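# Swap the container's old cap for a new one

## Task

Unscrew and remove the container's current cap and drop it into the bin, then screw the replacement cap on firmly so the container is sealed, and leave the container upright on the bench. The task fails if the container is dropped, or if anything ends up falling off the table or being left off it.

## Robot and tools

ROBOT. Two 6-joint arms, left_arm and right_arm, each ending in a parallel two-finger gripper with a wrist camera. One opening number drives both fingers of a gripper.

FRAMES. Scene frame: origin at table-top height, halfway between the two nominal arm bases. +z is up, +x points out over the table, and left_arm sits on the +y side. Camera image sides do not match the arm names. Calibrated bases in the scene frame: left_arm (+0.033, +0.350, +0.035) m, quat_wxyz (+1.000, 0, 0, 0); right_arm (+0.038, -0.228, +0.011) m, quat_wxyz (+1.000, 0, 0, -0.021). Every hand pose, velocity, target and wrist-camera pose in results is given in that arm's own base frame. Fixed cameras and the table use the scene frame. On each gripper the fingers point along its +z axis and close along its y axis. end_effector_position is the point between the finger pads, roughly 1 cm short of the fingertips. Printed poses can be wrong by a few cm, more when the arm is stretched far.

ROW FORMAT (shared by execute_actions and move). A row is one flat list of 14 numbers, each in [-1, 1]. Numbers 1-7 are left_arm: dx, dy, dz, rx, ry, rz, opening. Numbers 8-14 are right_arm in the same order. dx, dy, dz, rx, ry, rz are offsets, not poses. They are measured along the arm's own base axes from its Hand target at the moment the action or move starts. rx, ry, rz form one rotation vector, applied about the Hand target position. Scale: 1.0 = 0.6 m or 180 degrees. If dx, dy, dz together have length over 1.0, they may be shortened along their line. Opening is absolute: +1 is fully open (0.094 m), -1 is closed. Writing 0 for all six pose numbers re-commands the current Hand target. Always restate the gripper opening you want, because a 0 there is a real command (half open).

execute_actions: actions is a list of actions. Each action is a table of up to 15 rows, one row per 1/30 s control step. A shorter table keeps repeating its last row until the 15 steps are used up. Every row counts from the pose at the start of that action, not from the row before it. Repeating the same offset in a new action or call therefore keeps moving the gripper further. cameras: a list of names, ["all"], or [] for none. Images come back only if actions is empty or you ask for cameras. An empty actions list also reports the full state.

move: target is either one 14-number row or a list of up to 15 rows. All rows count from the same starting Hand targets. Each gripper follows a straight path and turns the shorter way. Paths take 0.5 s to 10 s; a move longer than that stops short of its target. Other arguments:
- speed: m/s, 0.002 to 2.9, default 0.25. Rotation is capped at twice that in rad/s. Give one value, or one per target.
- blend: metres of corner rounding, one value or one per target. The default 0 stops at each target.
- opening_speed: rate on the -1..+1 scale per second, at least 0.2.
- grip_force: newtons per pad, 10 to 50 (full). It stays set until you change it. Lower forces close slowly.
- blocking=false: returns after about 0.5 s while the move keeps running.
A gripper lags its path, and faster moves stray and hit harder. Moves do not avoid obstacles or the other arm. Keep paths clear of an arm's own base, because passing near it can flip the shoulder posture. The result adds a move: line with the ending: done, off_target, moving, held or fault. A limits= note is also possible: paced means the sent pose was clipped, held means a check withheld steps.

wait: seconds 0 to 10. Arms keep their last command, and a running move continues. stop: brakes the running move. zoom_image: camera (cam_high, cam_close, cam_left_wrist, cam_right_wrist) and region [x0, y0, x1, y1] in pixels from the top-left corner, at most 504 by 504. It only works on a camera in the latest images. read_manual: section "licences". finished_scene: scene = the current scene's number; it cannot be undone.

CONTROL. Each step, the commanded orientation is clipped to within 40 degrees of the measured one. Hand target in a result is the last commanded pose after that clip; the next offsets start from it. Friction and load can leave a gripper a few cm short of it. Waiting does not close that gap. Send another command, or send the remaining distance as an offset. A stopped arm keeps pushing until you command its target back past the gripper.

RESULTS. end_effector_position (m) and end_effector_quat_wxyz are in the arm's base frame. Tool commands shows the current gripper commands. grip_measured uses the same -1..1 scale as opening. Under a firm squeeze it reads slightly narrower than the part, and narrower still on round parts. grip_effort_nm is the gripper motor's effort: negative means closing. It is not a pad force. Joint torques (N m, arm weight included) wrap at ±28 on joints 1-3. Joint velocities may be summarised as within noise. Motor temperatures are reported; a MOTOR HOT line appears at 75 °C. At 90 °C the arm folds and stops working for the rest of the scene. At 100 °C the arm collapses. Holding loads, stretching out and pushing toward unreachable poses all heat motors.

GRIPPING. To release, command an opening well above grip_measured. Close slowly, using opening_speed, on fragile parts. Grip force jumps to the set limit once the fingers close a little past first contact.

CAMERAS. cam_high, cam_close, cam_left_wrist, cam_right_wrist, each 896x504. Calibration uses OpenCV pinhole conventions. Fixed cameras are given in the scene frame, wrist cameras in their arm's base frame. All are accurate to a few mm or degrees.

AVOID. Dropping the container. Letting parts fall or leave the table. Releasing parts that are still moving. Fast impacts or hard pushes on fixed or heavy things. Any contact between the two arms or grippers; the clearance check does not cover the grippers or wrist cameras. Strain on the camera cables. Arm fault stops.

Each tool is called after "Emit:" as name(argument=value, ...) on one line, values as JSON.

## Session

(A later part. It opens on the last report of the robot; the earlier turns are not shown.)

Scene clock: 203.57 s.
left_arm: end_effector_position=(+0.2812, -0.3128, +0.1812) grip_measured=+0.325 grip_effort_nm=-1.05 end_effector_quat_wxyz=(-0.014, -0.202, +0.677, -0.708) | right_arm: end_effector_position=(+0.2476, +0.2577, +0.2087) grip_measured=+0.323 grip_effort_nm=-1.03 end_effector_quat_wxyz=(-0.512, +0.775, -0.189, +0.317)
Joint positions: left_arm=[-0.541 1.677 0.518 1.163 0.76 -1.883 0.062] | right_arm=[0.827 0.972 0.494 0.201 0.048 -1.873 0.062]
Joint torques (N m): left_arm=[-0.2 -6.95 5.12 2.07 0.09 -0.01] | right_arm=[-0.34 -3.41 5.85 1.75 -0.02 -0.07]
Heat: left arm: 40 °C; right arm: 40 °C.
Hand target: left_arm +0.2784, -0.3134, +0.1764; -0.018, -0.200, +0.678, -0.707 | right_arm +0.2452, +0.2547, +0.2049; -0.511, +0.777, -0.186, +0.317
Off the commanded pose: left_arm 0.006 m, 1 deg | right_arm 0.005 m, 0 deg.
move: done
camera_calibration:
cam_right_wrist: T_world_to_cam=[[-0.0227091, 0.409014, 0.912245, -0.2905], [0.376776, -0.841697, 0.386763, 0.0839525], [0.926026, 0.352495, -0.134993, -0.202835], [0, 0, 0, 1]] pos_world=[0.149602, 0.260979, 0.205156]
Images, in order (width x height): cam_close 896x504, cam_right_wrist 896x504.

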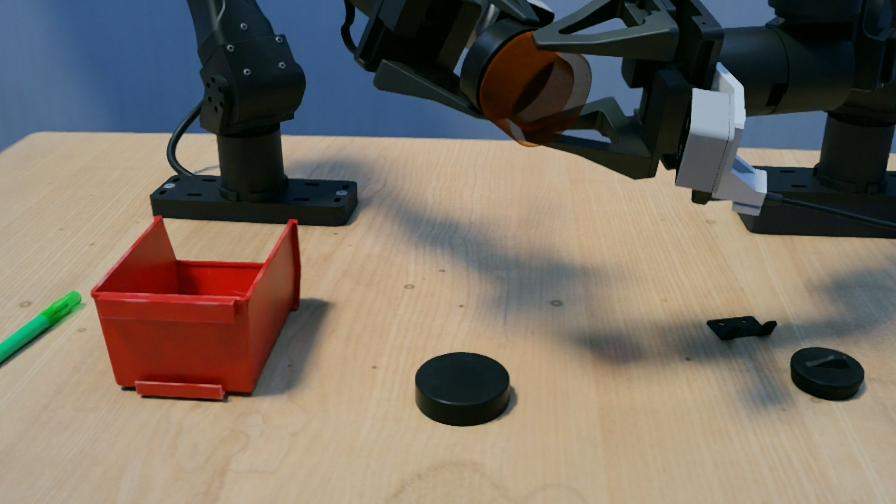

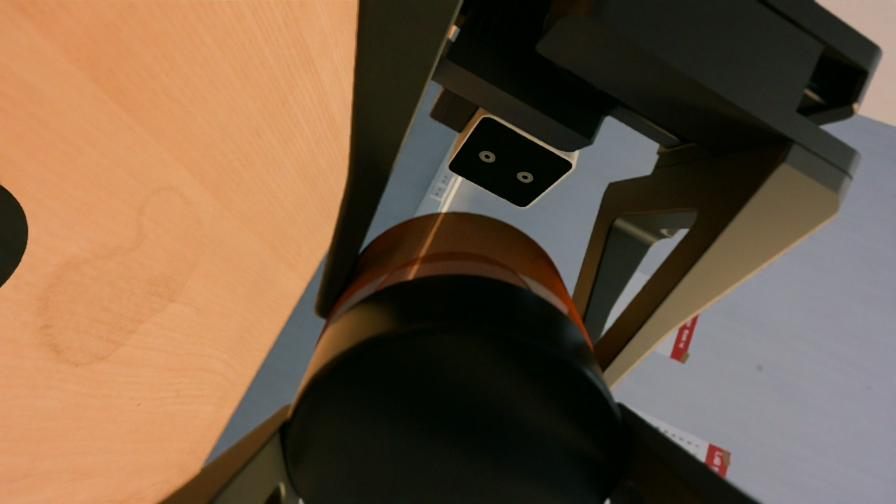

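Emit:
move(target=[[0,0,0,0,0,0,0.12,0,0,0,0,0,0,0.85],[0,0,0,0,0,0,0.12,0,0,0,0.4176,0.4143,-0.1685,0.85],[0,0,0,0,0,0,0.12,0,0,0,0.8275,0.821,-0.3339,0.85]], speed=[0.05,0.45,0.45], opening_speed=0.8, cameras=["cam_close", "cam_right_wrist"])

Scene clock: 212.90 s.
left_arm: end_effector_position=(+0.2812, -0.3128, +0.1810) grip_measured=+0.325 grip_effort_nm=-1.05 end_effector_quat_wxyz=(-0.015, -0.202, +0.677, -0.708) | right_arm: end_effector_position=(+0.2457, +0.2596, +0.2088) grip_measured=+0.847 grip_effort_nm=0.14 end_effector_quat_wxyz=(+0.129, +0.426, +0.675, +0.589)
Joint positions: left_arm=[-0.541 1.677 0.518 1.162 0.76 -1.884 0.062] | right_arm=[0.827 0.972 0.494 0.201 0.033 1.928 0.087]
Joint torques (N m): left_arm=[-0.32 -6.9 4.97 2.07 0.1 0.01] | right_arm=[-0.5 -3.36 5.56 1.81 0.09 -0.01]
Heat: left arm: 40 °C; right arm: 39 °C.
Hand target: left_arm +0.2784, -0.3134, +0.1764; -0.018, -0.200, +0.678, -0.707 | right_arm +0.2452, +0.2547, +0.2048; +0.132, +0.429, +0.673, +0.588
Off the commanded pose: left_arm 0.005 m, 0 deg | right_arm 0.006 m, 1 deg.
move: done
camera_calibration:
cam_right_wrist: T_world_to_cam=[[-0.417697, 0.0666181, -0.906141, 0.274194], [-0.830588, 0.376281, 0.410533, 0.06169], [0.368312, 0.924108, -0.101839, -0.220143], [0, 0, 0, 1]] pos_world=[0.24685, 0.161957, 0.200714]
Images, in order (width x height): cam_close 896x504, cam_right_wrist 896x504.

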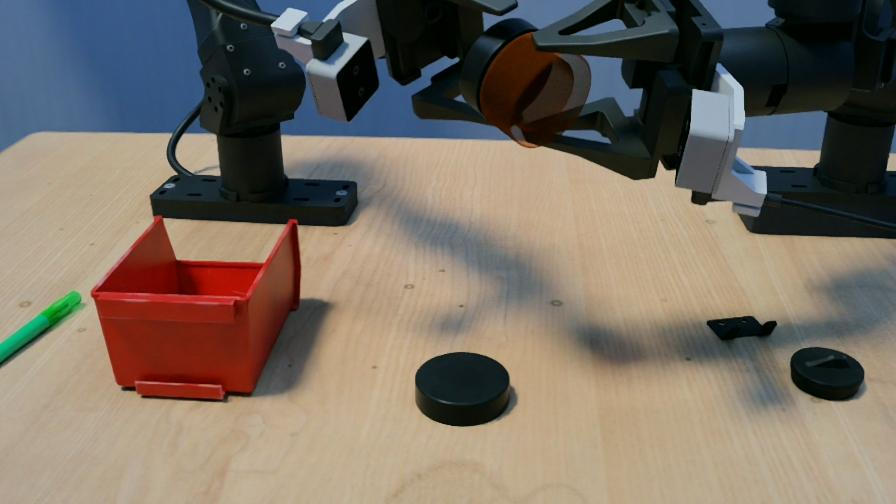

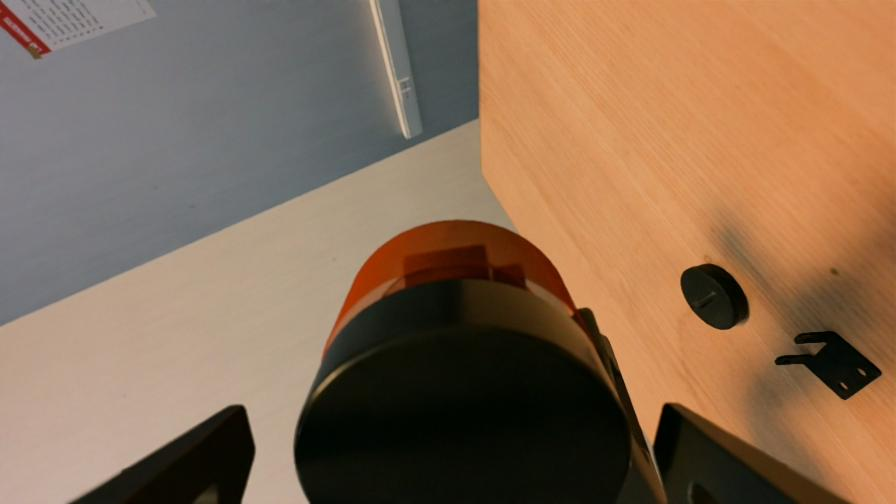

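Emit:
zoom_image(camera="cam_right_wrist", region=[280, 200, 660, 420])

Emit:
zoom_image(camera="cam_close", region=[400, 0, 680, 190])

Scaled by 1.326 from the camera's 896x504 image, which has a finer 1280x720 frame.

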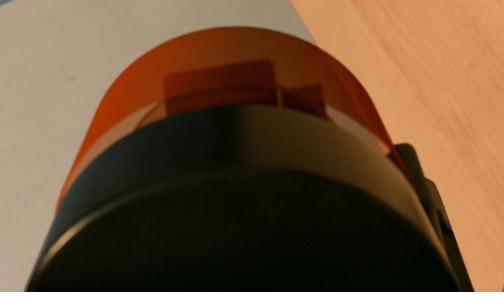

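Scaled by 1.800 from the camera's 896x504 image, which has a finer 1280x720 frame.

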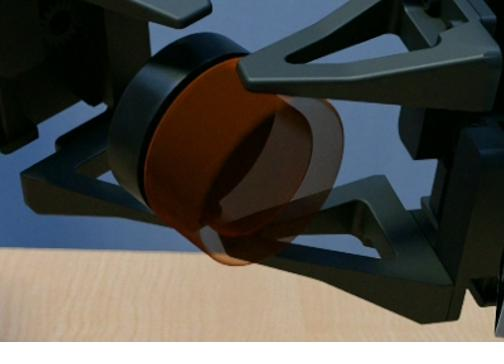

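Emit:
move(target=[[0,0,0,0,0,0,0.12,0,0,0,0,0,0,0.12],[0,0,0,0,0,0,0.12,-0.001,-0.001,0.0005,-0.4176,-0.4143,0.1685,0.12],[0,0,0,0,0,0,0.12,-0.0034,-0.0034,0.0014,-0.8275,-0.821,0.3339,0.12]], speed=[0.05,0.4,0.4], opening_speed=0.6, cameras=["cam_close", "cam_right_wrist"])

Scene clock: 222.10 s.
left_arm: end_effector_position=(+0.2822, -0.3126, +0.1808) grip_measured=+0.325 grip_effort_nm=-1.05 end_effector_quat_wxyz=(-0.016, -0.207, +0.676, -0.707) | right_arm: end_effector_position=(+0.2461, +0.2567, +0.2091) grip_measured=+0.323 grip_effort_nm=-1.03 end_effector_quat_wxyz=(-0.511, +0.777, -0.186, +0.318)
Joint positions: left_arm=[-0.541 1.677 0.518 1.161 0.754 -1.892 0.062] | right_arm=[0.827 0.962 0.494 0.188 0.045 -1.879 0.062]
Joint torques (N m): left_arm=[-0.32 -7.06 5.05 2.1 0.14 0.08] | right_arm=[-0.24 -3.9 5.57 1.75 0.02 -0.01]
Heat: left arm: 41 °C; right arm: 40 °C.
Hand target: left_arm +0.2785, -0.3134, +0.1764; -0.018, -0.200, +0.678, -0.707 | right_arm +0.2431, +0.2526, +0.2057; -0.511, +0.777, -0.186, +0.318
Off the commanded pose: left_arm 0.006 m, 1 deg | right_arm 0.006 m, 0 deg.
move: done
camera_calibration:
cam_right_wrist: T_world_to_cam=[[-0.0259675, 0.413662, 0.91006, -0.290454], [0.379198, -0.838253, 0.391843, 0.08102], [0.924951, 0.355268, -0.135093, -0.20159], [0, 0, 0, 1]] pos_world=[0.148196, 0.259684, 0.20535]
Images, in order (width x height): cam_close 896x504, cam_right_wrist 896x504.

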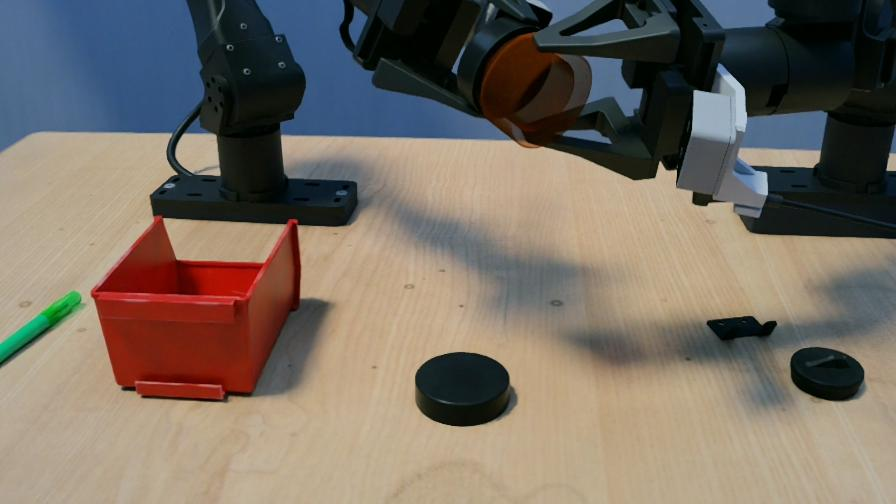

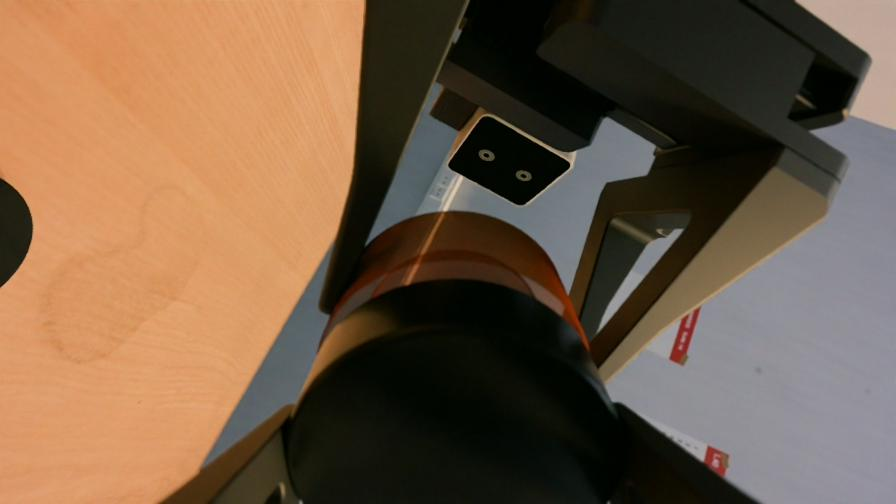

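Emit:
move(target=[0,0,0,0,0,0,0.12,-0.0137,-0.0136,0.0055,0,0,0,0.12], speed=0.08, cameras=["cam_close", "cam_right_wrist"])

Scene clock: 224.10 s.
left_arm: end_effector_position=(+0.2822, -0.3126, +0.1808) grip_measured=+0.325 grip_effort_nm=-1.05 end_effector_quat_wxyz=(-0.016, -0.207, +0.676, -0.707) | right_arm: end_effector_position=(+0.2383, +0.2482, +0.2174) grip_measured=+0.323 grip_effort_nm=-1.03 end_effector_quat_wxyz=(-0.518, +0.771, -0.185, +0.321)
Joint positions: left_arm=[-0.541 1.677 0.518 1.161 0.754 -1.892 0.062] | right_arm=[0.827 0.887 0.483 0.143 0.045 -1.879 0.062]
Joint torques (N m): left_arm=[-0.29 -7.01 5.05 2.1 0.15 0.12] | right_arm=[0.05 -2.76 5.78 1.58 0.03 -0.02]
Heat: left arm: 41 °C; right arm: 40 °C.
Hand target: left_arm +0.2785, -0.3134, +0.1765; -0.018, -0.200, +0.678, -0.707 | right_arm +0.2349, +0.2445, +0.2092; -0.511, +0.777, -0.186, +0.318
Off the commanded pose: left_arm 0.006 m, 1 deg | right_arm 0.010 m, 1 deg.
move: done
camera_calibration:
cam_right_wrist: T_world_to_cam=[[-0.037742, 0.40133, 0.915156, -0.289966], [0.374325, -0.84345, 0.385322, 0.0775202], [0.926529, 0.357108, -0.118394, -0.19464], [0, 0, 0, 1]] pos_world=[0.140378, 0.251264, 0.21245]
Images, in order (width x height): cam_close 896x504, cam_right_wrist 896x504.

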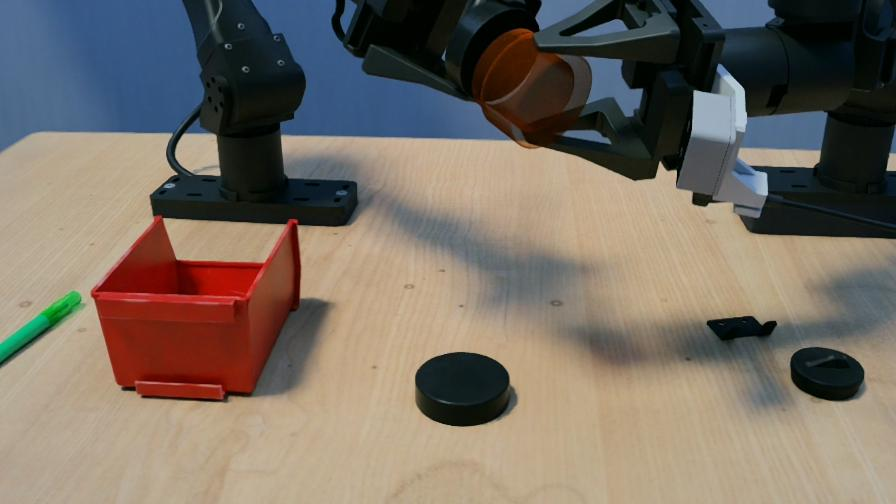

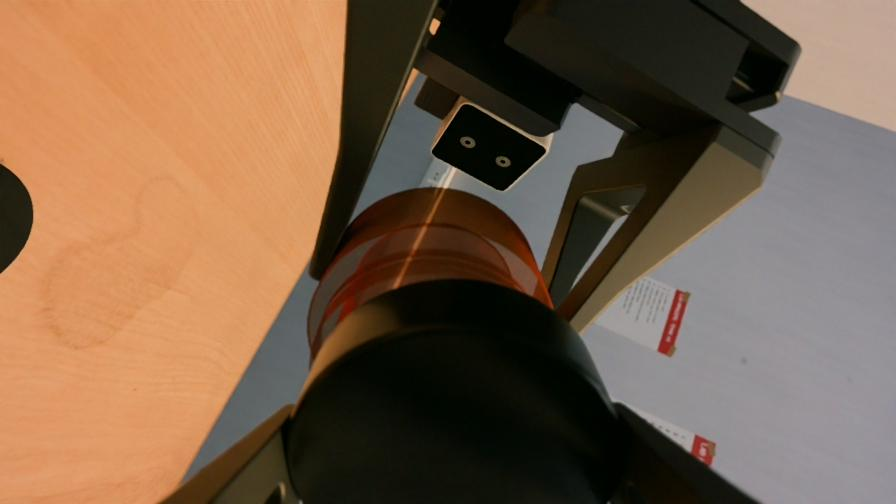

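Emit:
move(target=[[0,0,0,0,0,0,0.12,-0.0456,-0.0452,0.0184,0,0,0,0.12],[0,0,0,0,0,0,0.12,0.023,-0.3475,-0.0987,-0.0975,0.4188,-0.2986,0.12]], speed=[0.15,0.35], blend=[0.015,0], cameras=["cam_close", "cam_right_wrist", "cam_left_wrist", "cam_high"])

Scene clock: 234.50 s.
left_arm: end_effector_position=(+0.2822, -0.3126, +0.1808) grip_measured=+0.325 grip_effort_nm=-1.05 end_effector_quat_wxyz=(-0.016, -0.207, +0.676, -0.707) | right_arm: end_effector_position=(+0.2461, +0.0348, +0.1453) grip_measured=+0.323 grip_effort_nm=-1.03 end_effector_quat_wxyz=(+0.004, +0.711, -0.703, +0.005)
Joint positions: left_arm=[-0.541 1.677 0.518 1.161 0.754 -1.892 0.062] | right_arm=[0.146 1.484 1.3 -1.387 0.014 -1.435 0.062]
Joint torques (N m): left_arm=[-0.27 -6.91 5.01 2.11 0.18 0.1] | right_arm=[-0.61 -4.92 8.34 -0.2 -0.1 0.01]
Heat: left arm: 41 °C; right arm: 39 °C.
Hand target: left_arm +0.2785, -0.3134, +0.1765; -0.018, -0.200, +0.678, -0.707 | right_arm +0.2487, +0.0361, +0.1499; +0.000, +0.707, -0.708, +0.000
Off the commanded pose: left_arm 0.006 m, 1 deg | right_arm 0.006 m, 1 deg.
move: done
camera_calibration:
cam_left_wrist: T_world_to_cam=[[0.325878, 0.0792225, 0.942087, -0.23814], [-0.933287, 0.186038, 0.307189, 0.300125], [-0.150928, -0.979343, 0.134563, -0.195666], [0, 0, 0, 1]] pos_world=[0.328176, -0.228593, 0.158483]
cam_right_wrist: T_world_to_cam=[[0.999934, 0.00669481, -0.00937175, -0.245376], [0.0100607, -0.903825, 0.427783, 0.0078559], [-0.0056065, -0.427849, -0.903833, 0.236628], [0, 0, 0, 1]] pos_world=[0.246607, 0.109984, 0.208212]

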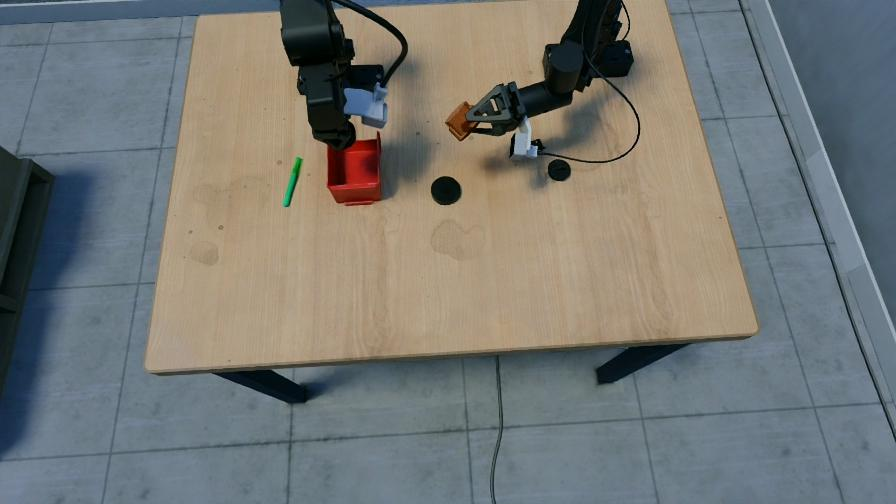

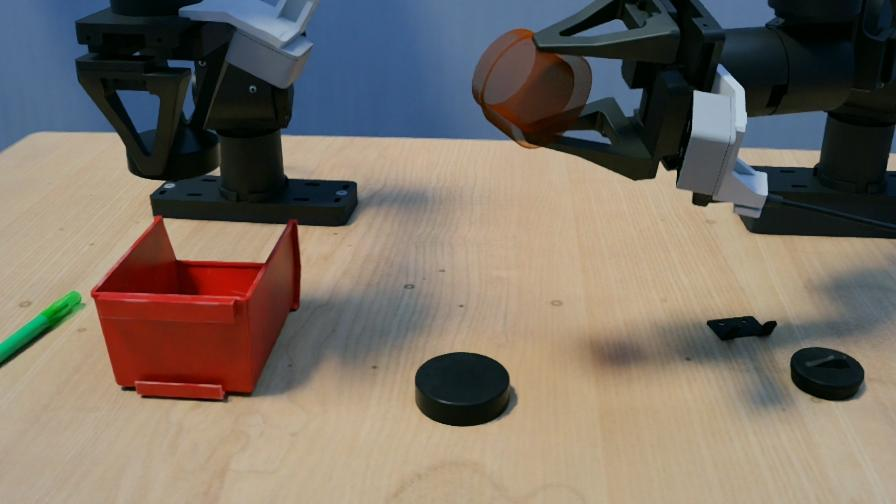

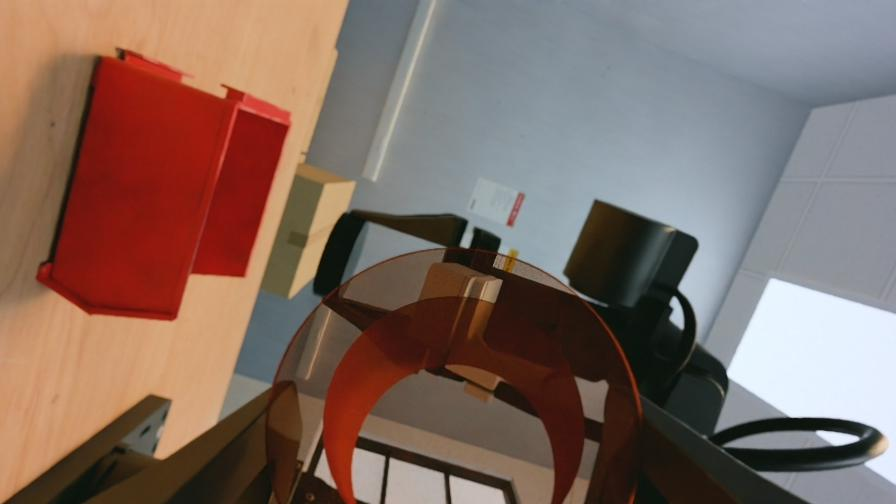

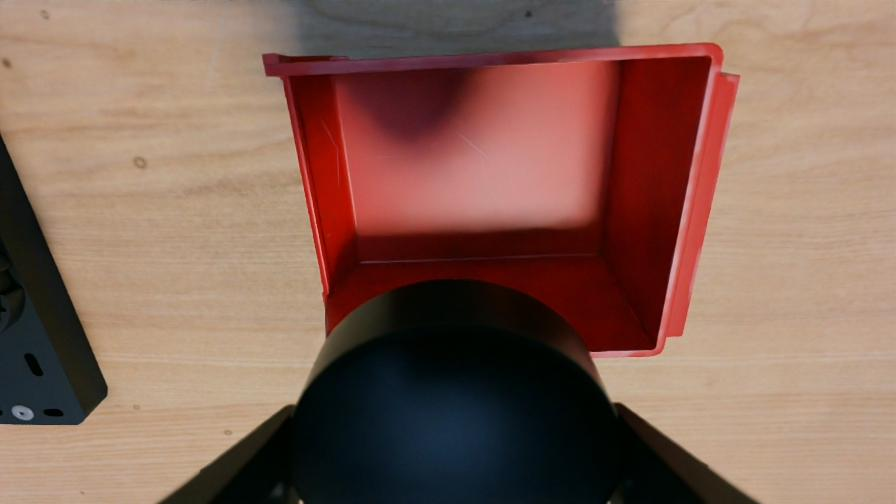

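Emit:
move(target=[[0,0,0,0,0,0,0.12,0.0265,0.0287,-0.02,0,0,0,0.12],[0,0,0,0,0,0,0.12,0.0265,0.0287,-0.1082,0,0,0,0.12]], speed=0.15, blend=[0.01,0], cameras=["cam_close", "cam_right_wrist"])

Scene clock: 238.50 s.
left_arm: end_effector_position=(+0.2822, -0.3126, +0.1808) grip_measured=+0.325 grip_effort_nm=-1.05 end_effector_quat_wxyz=(-0.016, -0.207, +0.676, -0.707) | right_arm: end_effector_position=(+0.2683, +0.0497, +0.0917) grip_measured=+0.323 grip_effort_nm=-1.03 end_effector_quat_wxyz=(-0.004, +0.706, -0.708, +0.011)
Joint positions: left_arm=[-0.541 1.677 0.518 1.161 0.754 -1.892 0.062] | right_arm=[0.189 1.568 1.167 -1.15 0.014 -1.38 0.062]
Joint torques (N m): left_arm=[-0.17 -6.94 5.08 2.1 0.16 0.09] | right_arm=[0.59 -5.82 4.78 0.11 -0.09 0.03]
Heat: left arm: 41 °C; right arm: 38 °C.
Hand target: left_arm +0.2785, -0.3134, +0.1765; -0.018, -0.200, +0.678, -0.707 | right_arm +0.2646, +0.0531, +0.0850; +0.000, +0.707, -0.708, +0.000
Off the commanded pose: left_arm 0.006 m, 1 deg | right_arm 0.009 m, 1 deg.
move: done
camera_calibration:
cam_right_wrist: T_world_to_cam=[[0.999926, -0.00555277, 0.0108095, -0.269371], [-0.0096142, -0.90552, 0.424194, 0.0497355], [0.00743281, -0.424267, -0.905507, 0.191203], [0, 0, 0, 1]] pos_world=[0.268408, 0.124662, 0.15495]
Images, in order (width x height): cam_close 896x504, cam_right_wrist 896x504.

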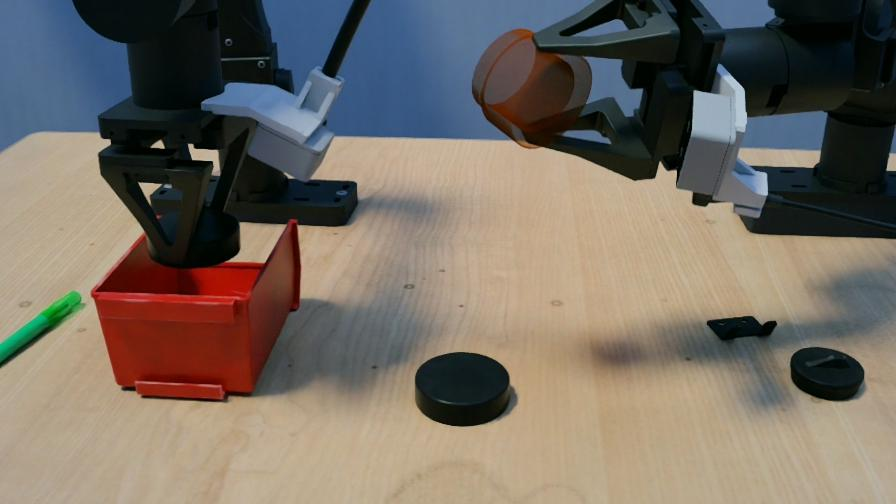

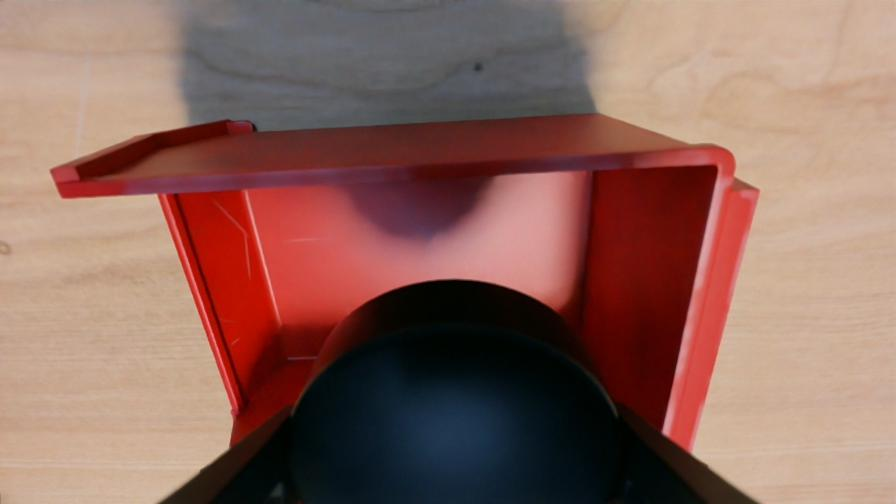

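Emit:
move(target=[0,0,0,0,0,0,0.12,-0.0022,0.0072,-0.0667,0.0778,0,0,0.12], speed=0.12, cameras=["cam_close", "cam_right_wrist"])

Scene clock: 248.00 s.
left_arm: end_effector_position=(+0.2822, -0.3126, +0.1808) grip_measured=+0.325 grip_effort_nm=-1.05 end_effector_quat_wxyz=(-0.016, -0.207, +0.676, -0.707) | right_arm: end_effector_position=(+0.2683, +0.0543, +0.0521) grip_measured=+0.323 grip_effort_nm=-1.03 end_effector_quat_wxyz=(-0.085, +0.702, -0.704, -0.067)
Joint positions: left_arm=[-0.541 1.677 0.518 1.161 0.754 -1.892 0.062] | right_arm=[0.056 1.585 1.005 -0.952 -0.213 -1.508 0.062]
Joint torques (N m): left_arm=[-0.27 -6.9 5.08 2.1 0.15 0.07] | right_arm=[-0.7 -5.38 4.42 0.13 -0.43 -0.15]
Heat: left arm: 41 °C; right arm: 36 °C.
Hand target: left_arm +0.2785, -0.3134, +0.1765; -0.018, -0.200, +0.678, -0.707 | right_arm +0.2632, +0.0576, +0.0450; -0.086, +0.701, -0.702, -0.086
Off the commanded pose: left_arm 0.006 m, 1 deg | right_arm 0.009 m, 2 deg.
move: done
camera_calibration:
cam_right_wrist: T_world_to_cam=[[0.999882, -0.00616497, 0.0140579, -0.269007], [-0.00900484, -0.977247, 0.211915, 0.0854439], [0.0124316, -0.212016, -0.977187, 0.14812], [0, 0, 0, 1]] pos_world=[0.267904, 0.113245, 0.130416]
Images, in order (width x height): cam_close 896x504, cam_right_wrist 896x504.

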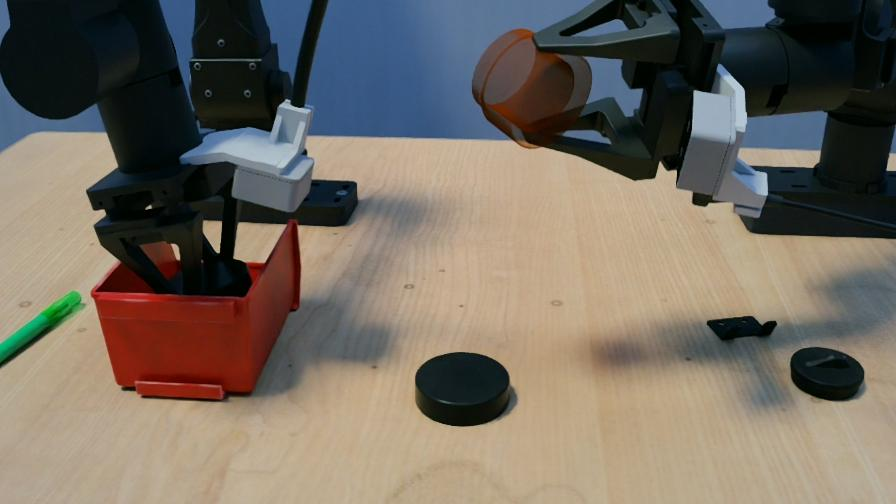

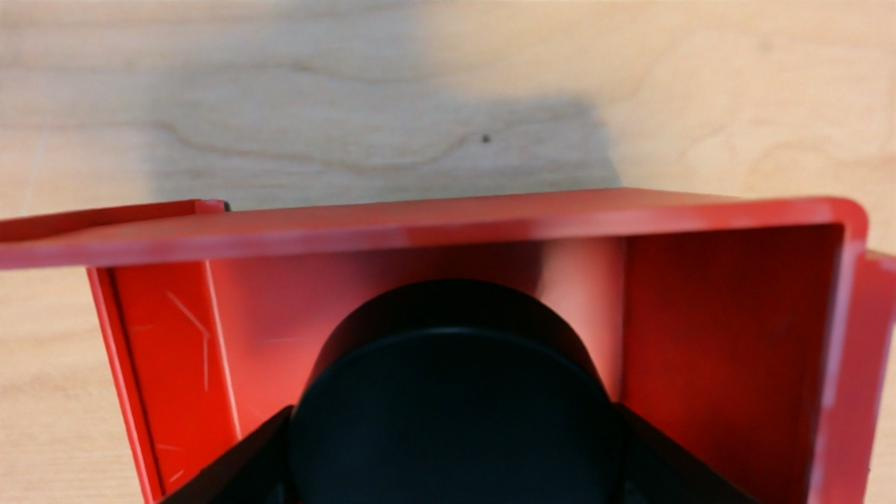

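Emit:
move(target=[0,0,0,0,0,0,0.12,-0.0162,0.0007,-0.0383,0,0,0,0.12], speed=0.1, cameras=["cam_close", "cam_right_wrist"])

Scene clock: 253.33 s.
left_arm: end_effector_position=(+0.2822, -0.3126, +0.1808) grip_measured=+0.325 grip_effort_nm=-1.05 end_effector_quat_wxyz=(-0.016, -0.207, +0.676, -0.707) | right_arm: end_effector_position=(+0.2595, +0.0539, +0.0293) grip_measured=+0.323 grip_effort_nm=-1.03 end_effector_quat_wxyz=(-0.086, +0.702, -0.704, -0.066)
Joint positions: left_arm=[-0.541 1.677 0.518 1.161 0.754 -1.892 0.062] | right_arm=[0.056 1.585 0.907 -0.851 -0.213 -1.508 0.062]
Joint velocities: left_arm=[within noise] | right_arm=[-0.002 -0.002 0.002 -0.007 -0.022 0.154 0]
Joint torques (N m): left_arm=[-0.27 -7.04 5.18 2.07 0.19 0.11] | right_arm=[-0.34 -4.97 4.22 0.14 -0.44 -0.1]
Heat: left arm: 41 °C; right arm: 35 °C.
Hand target: left_arm +0.2785, -0.3134, +0.1765; -0.018, -0.200, +0.678, -0.707 | right_arm +0.2536, +0.0579, +0.0220; -0.086, +0.701, -0.702, -0.086
Off the commanded pose: left_arm 0.006 m, 1 deg | right_arm 0.010 m, 2 deg.
move: done
camera_calibration:
cam_right_wrist: T_world_to_cam=[[0.999849, -0.00576389, 0.0164196, -0.259981], [-0.00909996, -0.977441, 0.211011, 0.0899255], [0.0148329, -0.211129, -0.977346, 0.125265], [0, 0, 0, 1]] pos_world=[0.258902, 0.112845, 0.107721]
Images, in order (width x height): cam_close 896x504, cam_right_wrist 896x504.

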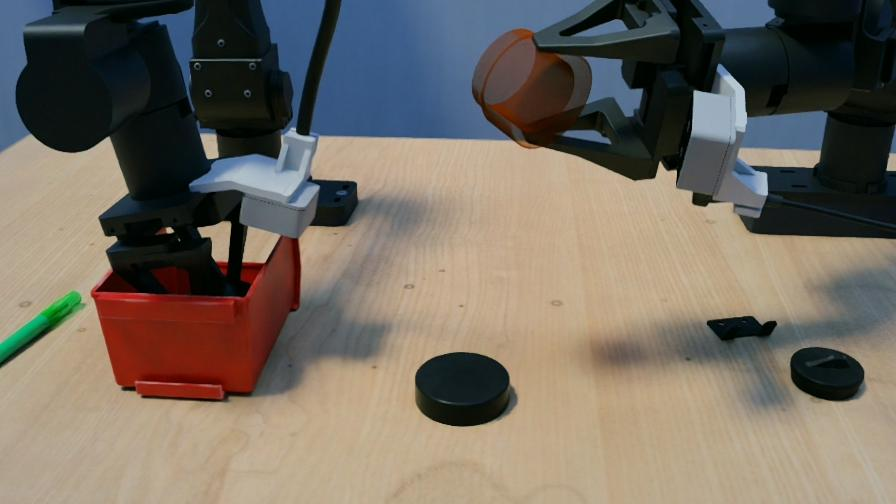

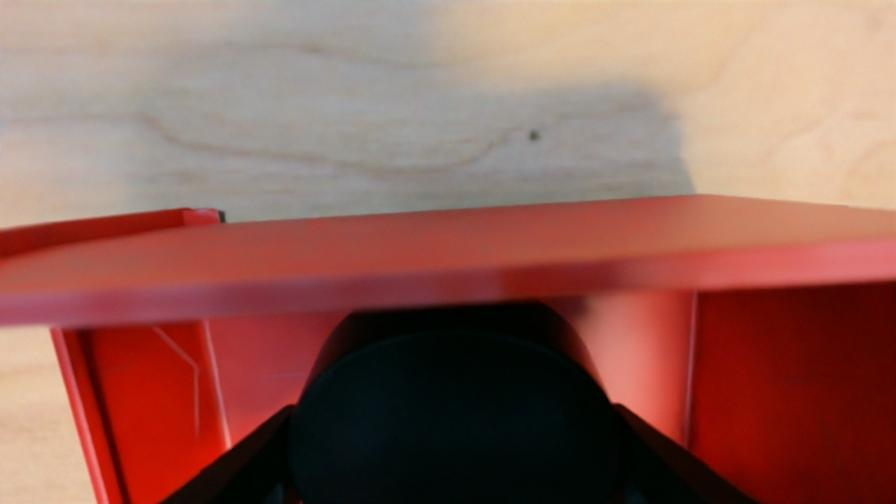

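Emit:
move(target=[0,0,0,0,0,0,0.12,0,0,0,0,0,0,0.58], speed=0.1, opening_speed=0.6, cameras=["cam_right_wrist"])

Scene clock: 254.90 s.
left_arm: end_effector_position=(+0.2822, -0.3126, +0.1808) grip_measured=+0.325 grip_effort_nm=-1.05 end_effector_quat_wxyz=(-0.016, -0.207, +0.676, -0.707) | right_arm: end_effector_position=(+0.2596, +0.0540, +0.0293) grip_measured=+0.577 grip_effort_nm=0.15 end_effector_quat_wxyz=(-0.086, +0.702, -0.704, -0.066)
Joint positions: left_arm=[-0.541 1.677 0.518 1.161 0.754 -1.892 0.062] | right_arm=[0.056 1.585 0.907 -0.851 -0.214 -1.508 0.074]
Joint torques (N m): left_arm=[-0.16 -6.97 4.9 2.1 0.12 0.12] | right_arm=[-0.38 -4.92 4.22 0.14 -0.44 -0.1]
Heat: left arm: 41 °C; right arm: 35 °C.
Hand target: left_arm +0.2785, -0.3134, +0.1765; -0.018, -0.200, +0.678, -0.707 | right_arm +0.2535, +0.0580, +0.0220; -0.086, +0.701, -0.702, -0.086
Off the commanded pose: left_arm 0.006 m, 1 deg | right_arm 0.010 m, 2 deg.
move: done
camera_calibration:
cam_right_wrist: T_world_to_cam=[[0.999842, -0.00578427, 0.0168291, -0.260121], [-0.00919999, -0.977528, 0.210603, 0.0900057], [0.0152327, -0.210724, -0.977427, 0.125124], [0, 0, 0, 1]] pos_world=[0.259002, 0.112845, 0.107722]
Images, in order (width x height): cam_right_wrist 896x504.

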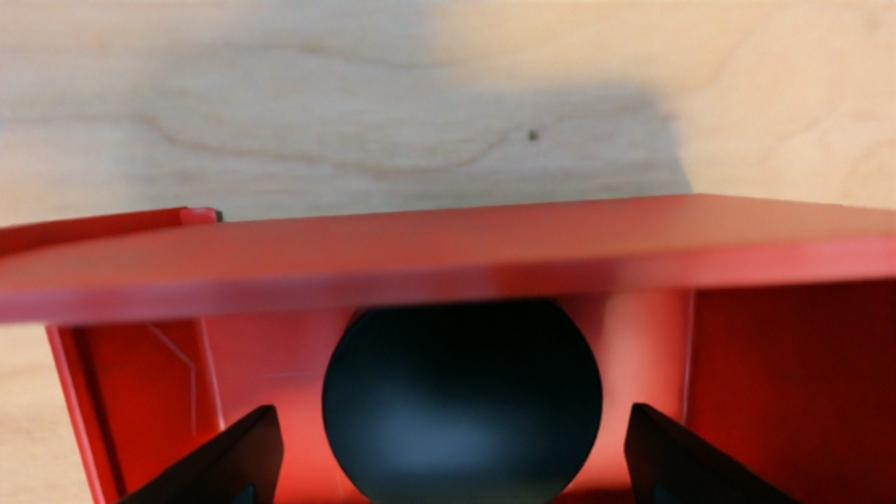

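Emit:
move(target=[[-0.0587,0.2085,0,0,0,0,0.12,0,0,0.2133,0,0,0,0.7],[-0.0587,0.2085,0,0,0,0,0.12,0.0958,0.3083,0.1633,-0.0716,-0.0372,0.3043,1.0]], speed=[0.2,0.3], blend=[0.005,0], cameras=["cam_close", "cam_right_wrist", "cam_high"])

Scene clock: 261.27 s.
left_arm: end_effector_position=(+0.2479, -0.1898, +0.1711) grip_measured=+0.325 grip_effort_nm=-1.04 end_effector_quat_wxyz=(-0.025, -0.212, +0.678, -0.703) | right_arm: end_effector_position=(+0.3105, +0.2414, +0.1236) grip_measured=+0.997 grip_effort_nm=0.15 end_effector_quat_wxyz=(-0.009, +0.952, -0.307, +0.006)
Joint positions: left_arm=[-0.084 1.434 0.242 1.165 1.218 -1.885 0.062] | right_arm=[0.658 2.028 1.862 -1.383 0 -1.858 0.094]
Joint torques (N m): left_arm=[0.61 -7.61 4.51 1.62 0.21 0.03] | right_arm=[0.27 -9.37 8.16 -0.21 0.04 -0.15]
Heat: left arm: 42 °C; right arm: 36 °C.
Hand target: left_arm +0.2432, -0.1883, +0.1764; -0.018, -0.200, +0.678, -0.707 | right_arm +0.3111, +0.2429, +0.1200; +0.000, +0.954, -0.301, +0.000
Off the commanded pose: left_arm 0.007 m, 2 deg | right_arm 0.004 m, 1 deg.
move: done
camera_calibration:
cam_right_wrist: T_world_to_cam=[[0.587663, 0.809051, 0.00941084, -0.379349], [0.731637, -0.536327, 0.420786, -0.108678], [0.345484, -0.240395, -0.907111, 0.151856], [0, 0, 0, 1]] pos_world=[0.249979, 0.285131, 0.18705]
Images, in order (width x height): cam_high 896x504, cam_close 896x504, cam_right_wrist 896x504.

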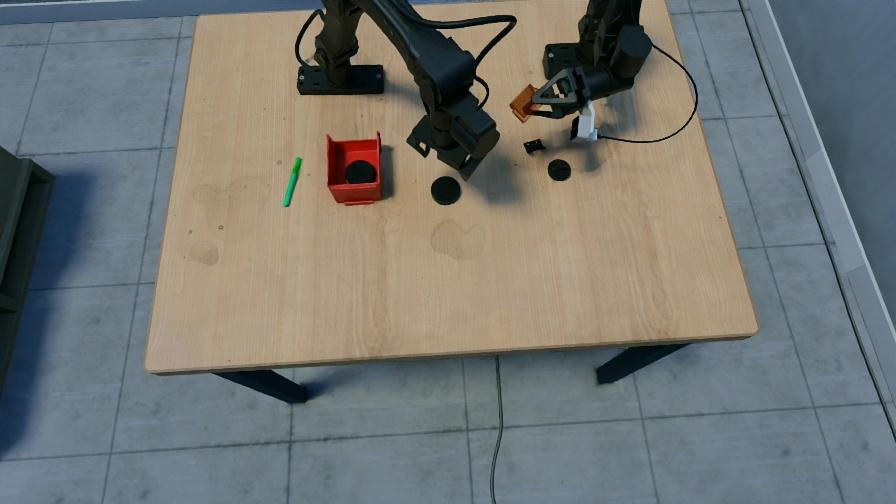

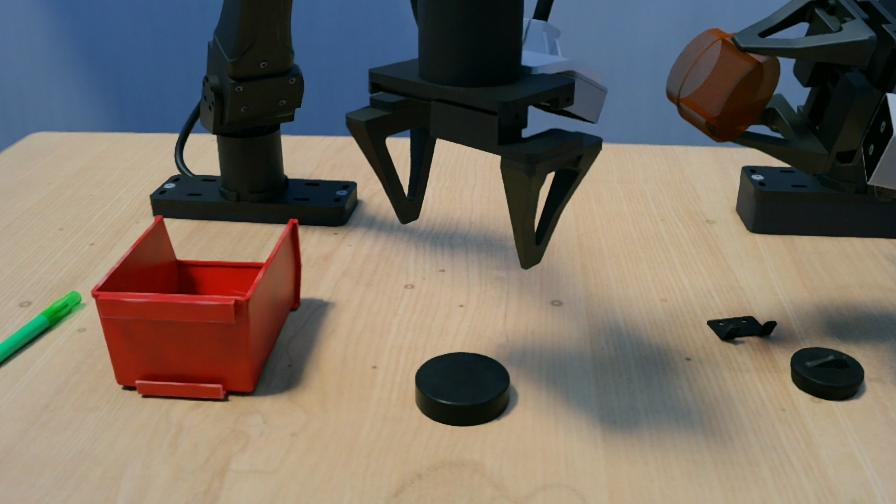

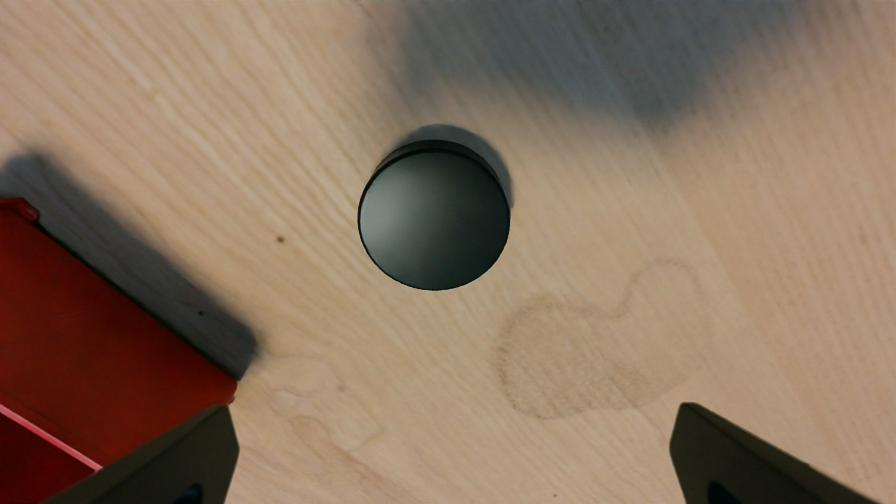

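Emit:
move(target=[0,0,0,0,0,0,0.12,-0.0172,-0.0022,-0.125,0,0,0,1.0], speed=0.2, cameras=["cam_right_wrist"])

Scene clock: 264.53 s.
left_arm: end_effector_position=(+0.2479, -0.1898, +0.1711) grip_measured=+0.325 grip_effort_nm=-1.05 end_effector_quat_wxyz=(-0.025, -0.212, +0.678, -0.703) | right_arm: end_effector_position=(+0.3076, +0.2416, +0.0553) grip_measured=+0.997 grip_effort_nm=0.15 end_effector_quat_wxyz=(-0.012, +0.952, -0.305, +0.009)
Joint positions: left_arm=[-0.084 1.434 0.242 1.165 1.218 -1.885 0.062] | right_arm=[0.664 2.028 1.59 -1.102 0.001 -1.858 0.094]
Joint torques (N m): left_arm=[0.72 -7.82 4.64 1.66 0.22 -0.02] | right_arm=[1.07 -10.22 4.64 0.1 0.03 0]
Heat: left arm: 42 °C; right arm: 36 °C.
Hand target: left_arm +0.2432, -0.1883, +0.1764; -0.018, -0.200, +0.678, -0.707 | right_arm +0.3006, +0.2416, +0.0450; +0.000, +0.954, -0.301, +0.000
Off the commanded pose: left_arm 0.007 m, 2 deg | right_arm 0.012 m, 2 deg.
move: off_target (right_arm)
camera_calibration:
cam_right_wrist: T_world_to_cam=[[0.583326, 0.812057, 0.0171724, -0.376964], [0.731325, -0.534298, 0.423898, -0.0782575], [0.353404, -0.234712, -0.905547, 0.087035], [0, 0, 0, 1]] pos_world=[0.246366, 0.284731, 0.118461]
Images, in order (width x height): cam_right_wrist 896x504.

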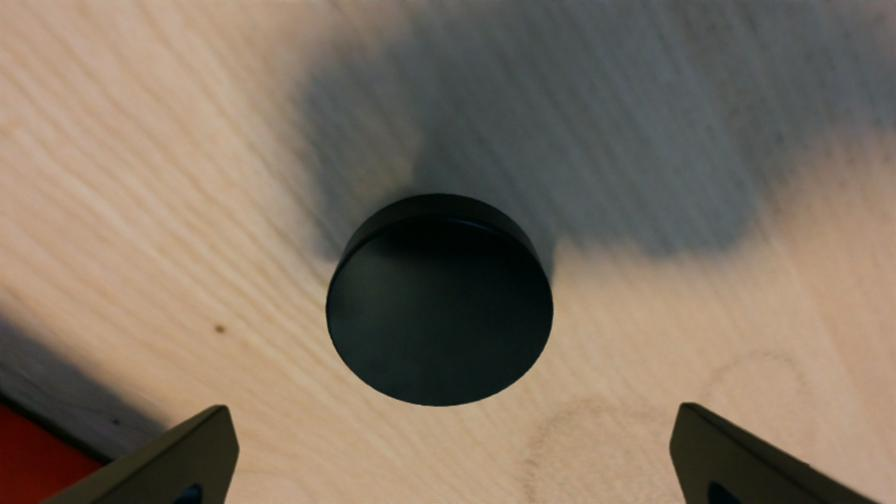

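Emit:
move(target=[0,0,0,0,0,0,0.12,-0.0127,-0.0002,-0.055,-0.0055,0.0078,0,1.0], speed=0.12, cameras=["cam_right_wrist"])

Scene clock: 268.40 s.
left_arm: end_effector_position=(+0.2479, -0.1898, +0.1711) grip_measured=+0.325 grip_effort_nm=-1.05 end_effector_quat_wxyz=(-0.025, -0.212, +0.678, -0.703) | right_arm: end_effector_position=(+0.3008, +0.2428, +0.0250) grip_measured=+0.997 grip_effort_nm=0.15 end_effector_quat_wxyz=(-0.003, +0.953, -0.303, +0.003)
Joint positions: left_arm=[-0.084 1.434 0.242 1.165 1.218 -1.885 0.062] | right_arm=[0.677 2.062 1.516 -1.018 0.001 -1.85 0.094]
Joint torques (N m): left_arm=[0.55 -7.71 4.55 1.63 0.21 0.01] | right_arm=[0.84 -9.62 4.49 0.01 0 0.02]
Heat: left arm: 42 °C; right arm: 37 °C.
Hand target: left_arm +0.2432, -0.1883, +0.1764; -0.018, -0.200, +0.678, -0.707 | right_arm +0.2931, +0.2415, +0.0119; +0.012, +0.954, -0.301, -0.010
Off the commanded pose: left_arm 0.007 m, 2 deg | right_arm 0.015 m, 2 deg.
move: off_target (right_arm)
camera_calibration:
cam_right_wrist: T_world_to_cam=[[0.579665, 0.814843, -0.00434166, -0.372488], [0.741215, -0.525059, 0.418226, -0.0648954], [0.338509, -0.245649, -0.908333, 0.0695839], [0, 0, 0, 1]] pos_world=[0.240465, 0.286539, 0.088729]
Images, in order (width x height): cam_right_wrist 896x504.

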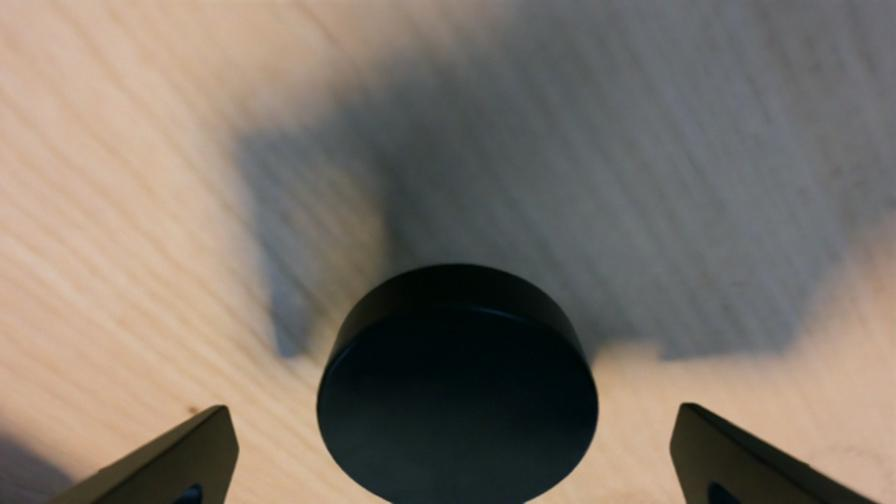

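Emit:
move(target=[0,0,0,0,0,0,0.12,0,0,-0.0253,0,0,0,1.0], speed=0.1, cameras=["cam_right_wrist"])

Scene clock: 270.73 s.
left_arm: end_effector_position=(+0.2479, -0.1898, +0.1711) grip_measured=+0.325 grip_effort_nm=-1.05 end_effector_quat_wxyz=(-0.025, -0.212, +0.678, -0.703) | right_arm: end_effector_position=(+0.3018, +0.2436, +0.0113) grip_measured=+0.997 grip_effort_nm=0.15 end_effector_quat_wxyz=(-0.004, +0.953, -0.303, +0.004)
Joint positions: left_arm=[-0.084 1.434 0.242 1.165 1.218 -1.885 0.062] | right_arm=[0.677 2.079 1.485 -0.965 0.001 -1.85 0.094]
Joint torques (N m): left_arm=[0.58 -7.51 4.46 1.62 0.21 0.01] | right_arm=[0.81 -9.52 4.33 0.03 0 0.01]
Heat: left arm: 42 °C; right arm: 37 °C.
Hand target: left_arm +0.2432, -0.1883, +0.1764; -0.018, -0.200, +0.678, -0.707 | right_arm +0.2931, +0.2415, -0.0033; +0.012, +0.954, -0.301, -0.010
Off the commanded pose: left_arm 0.007 m, 2 deg | right_arm 0.017 m, 2 deg.
move: off_target (right_arm)
camera_calibration:
cam_right_wrist: T_world_to_cam=[[0.579689, 0.814838, -0.000323726, -0.373804], [0.739859, -0.526181, 0.419216, -0.0587868], [0.341423, -0.243254, -0.907886, 0.0554163], [0, 0, 0, 1]] pos_world=[0.241264, 0.287138, 0.074835]
Images, in order (width x height): cam_right_wrist 896x504.

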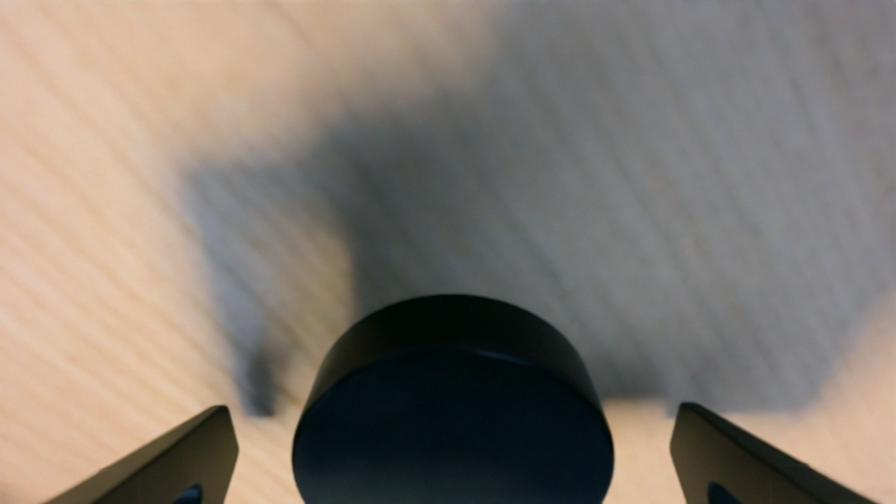

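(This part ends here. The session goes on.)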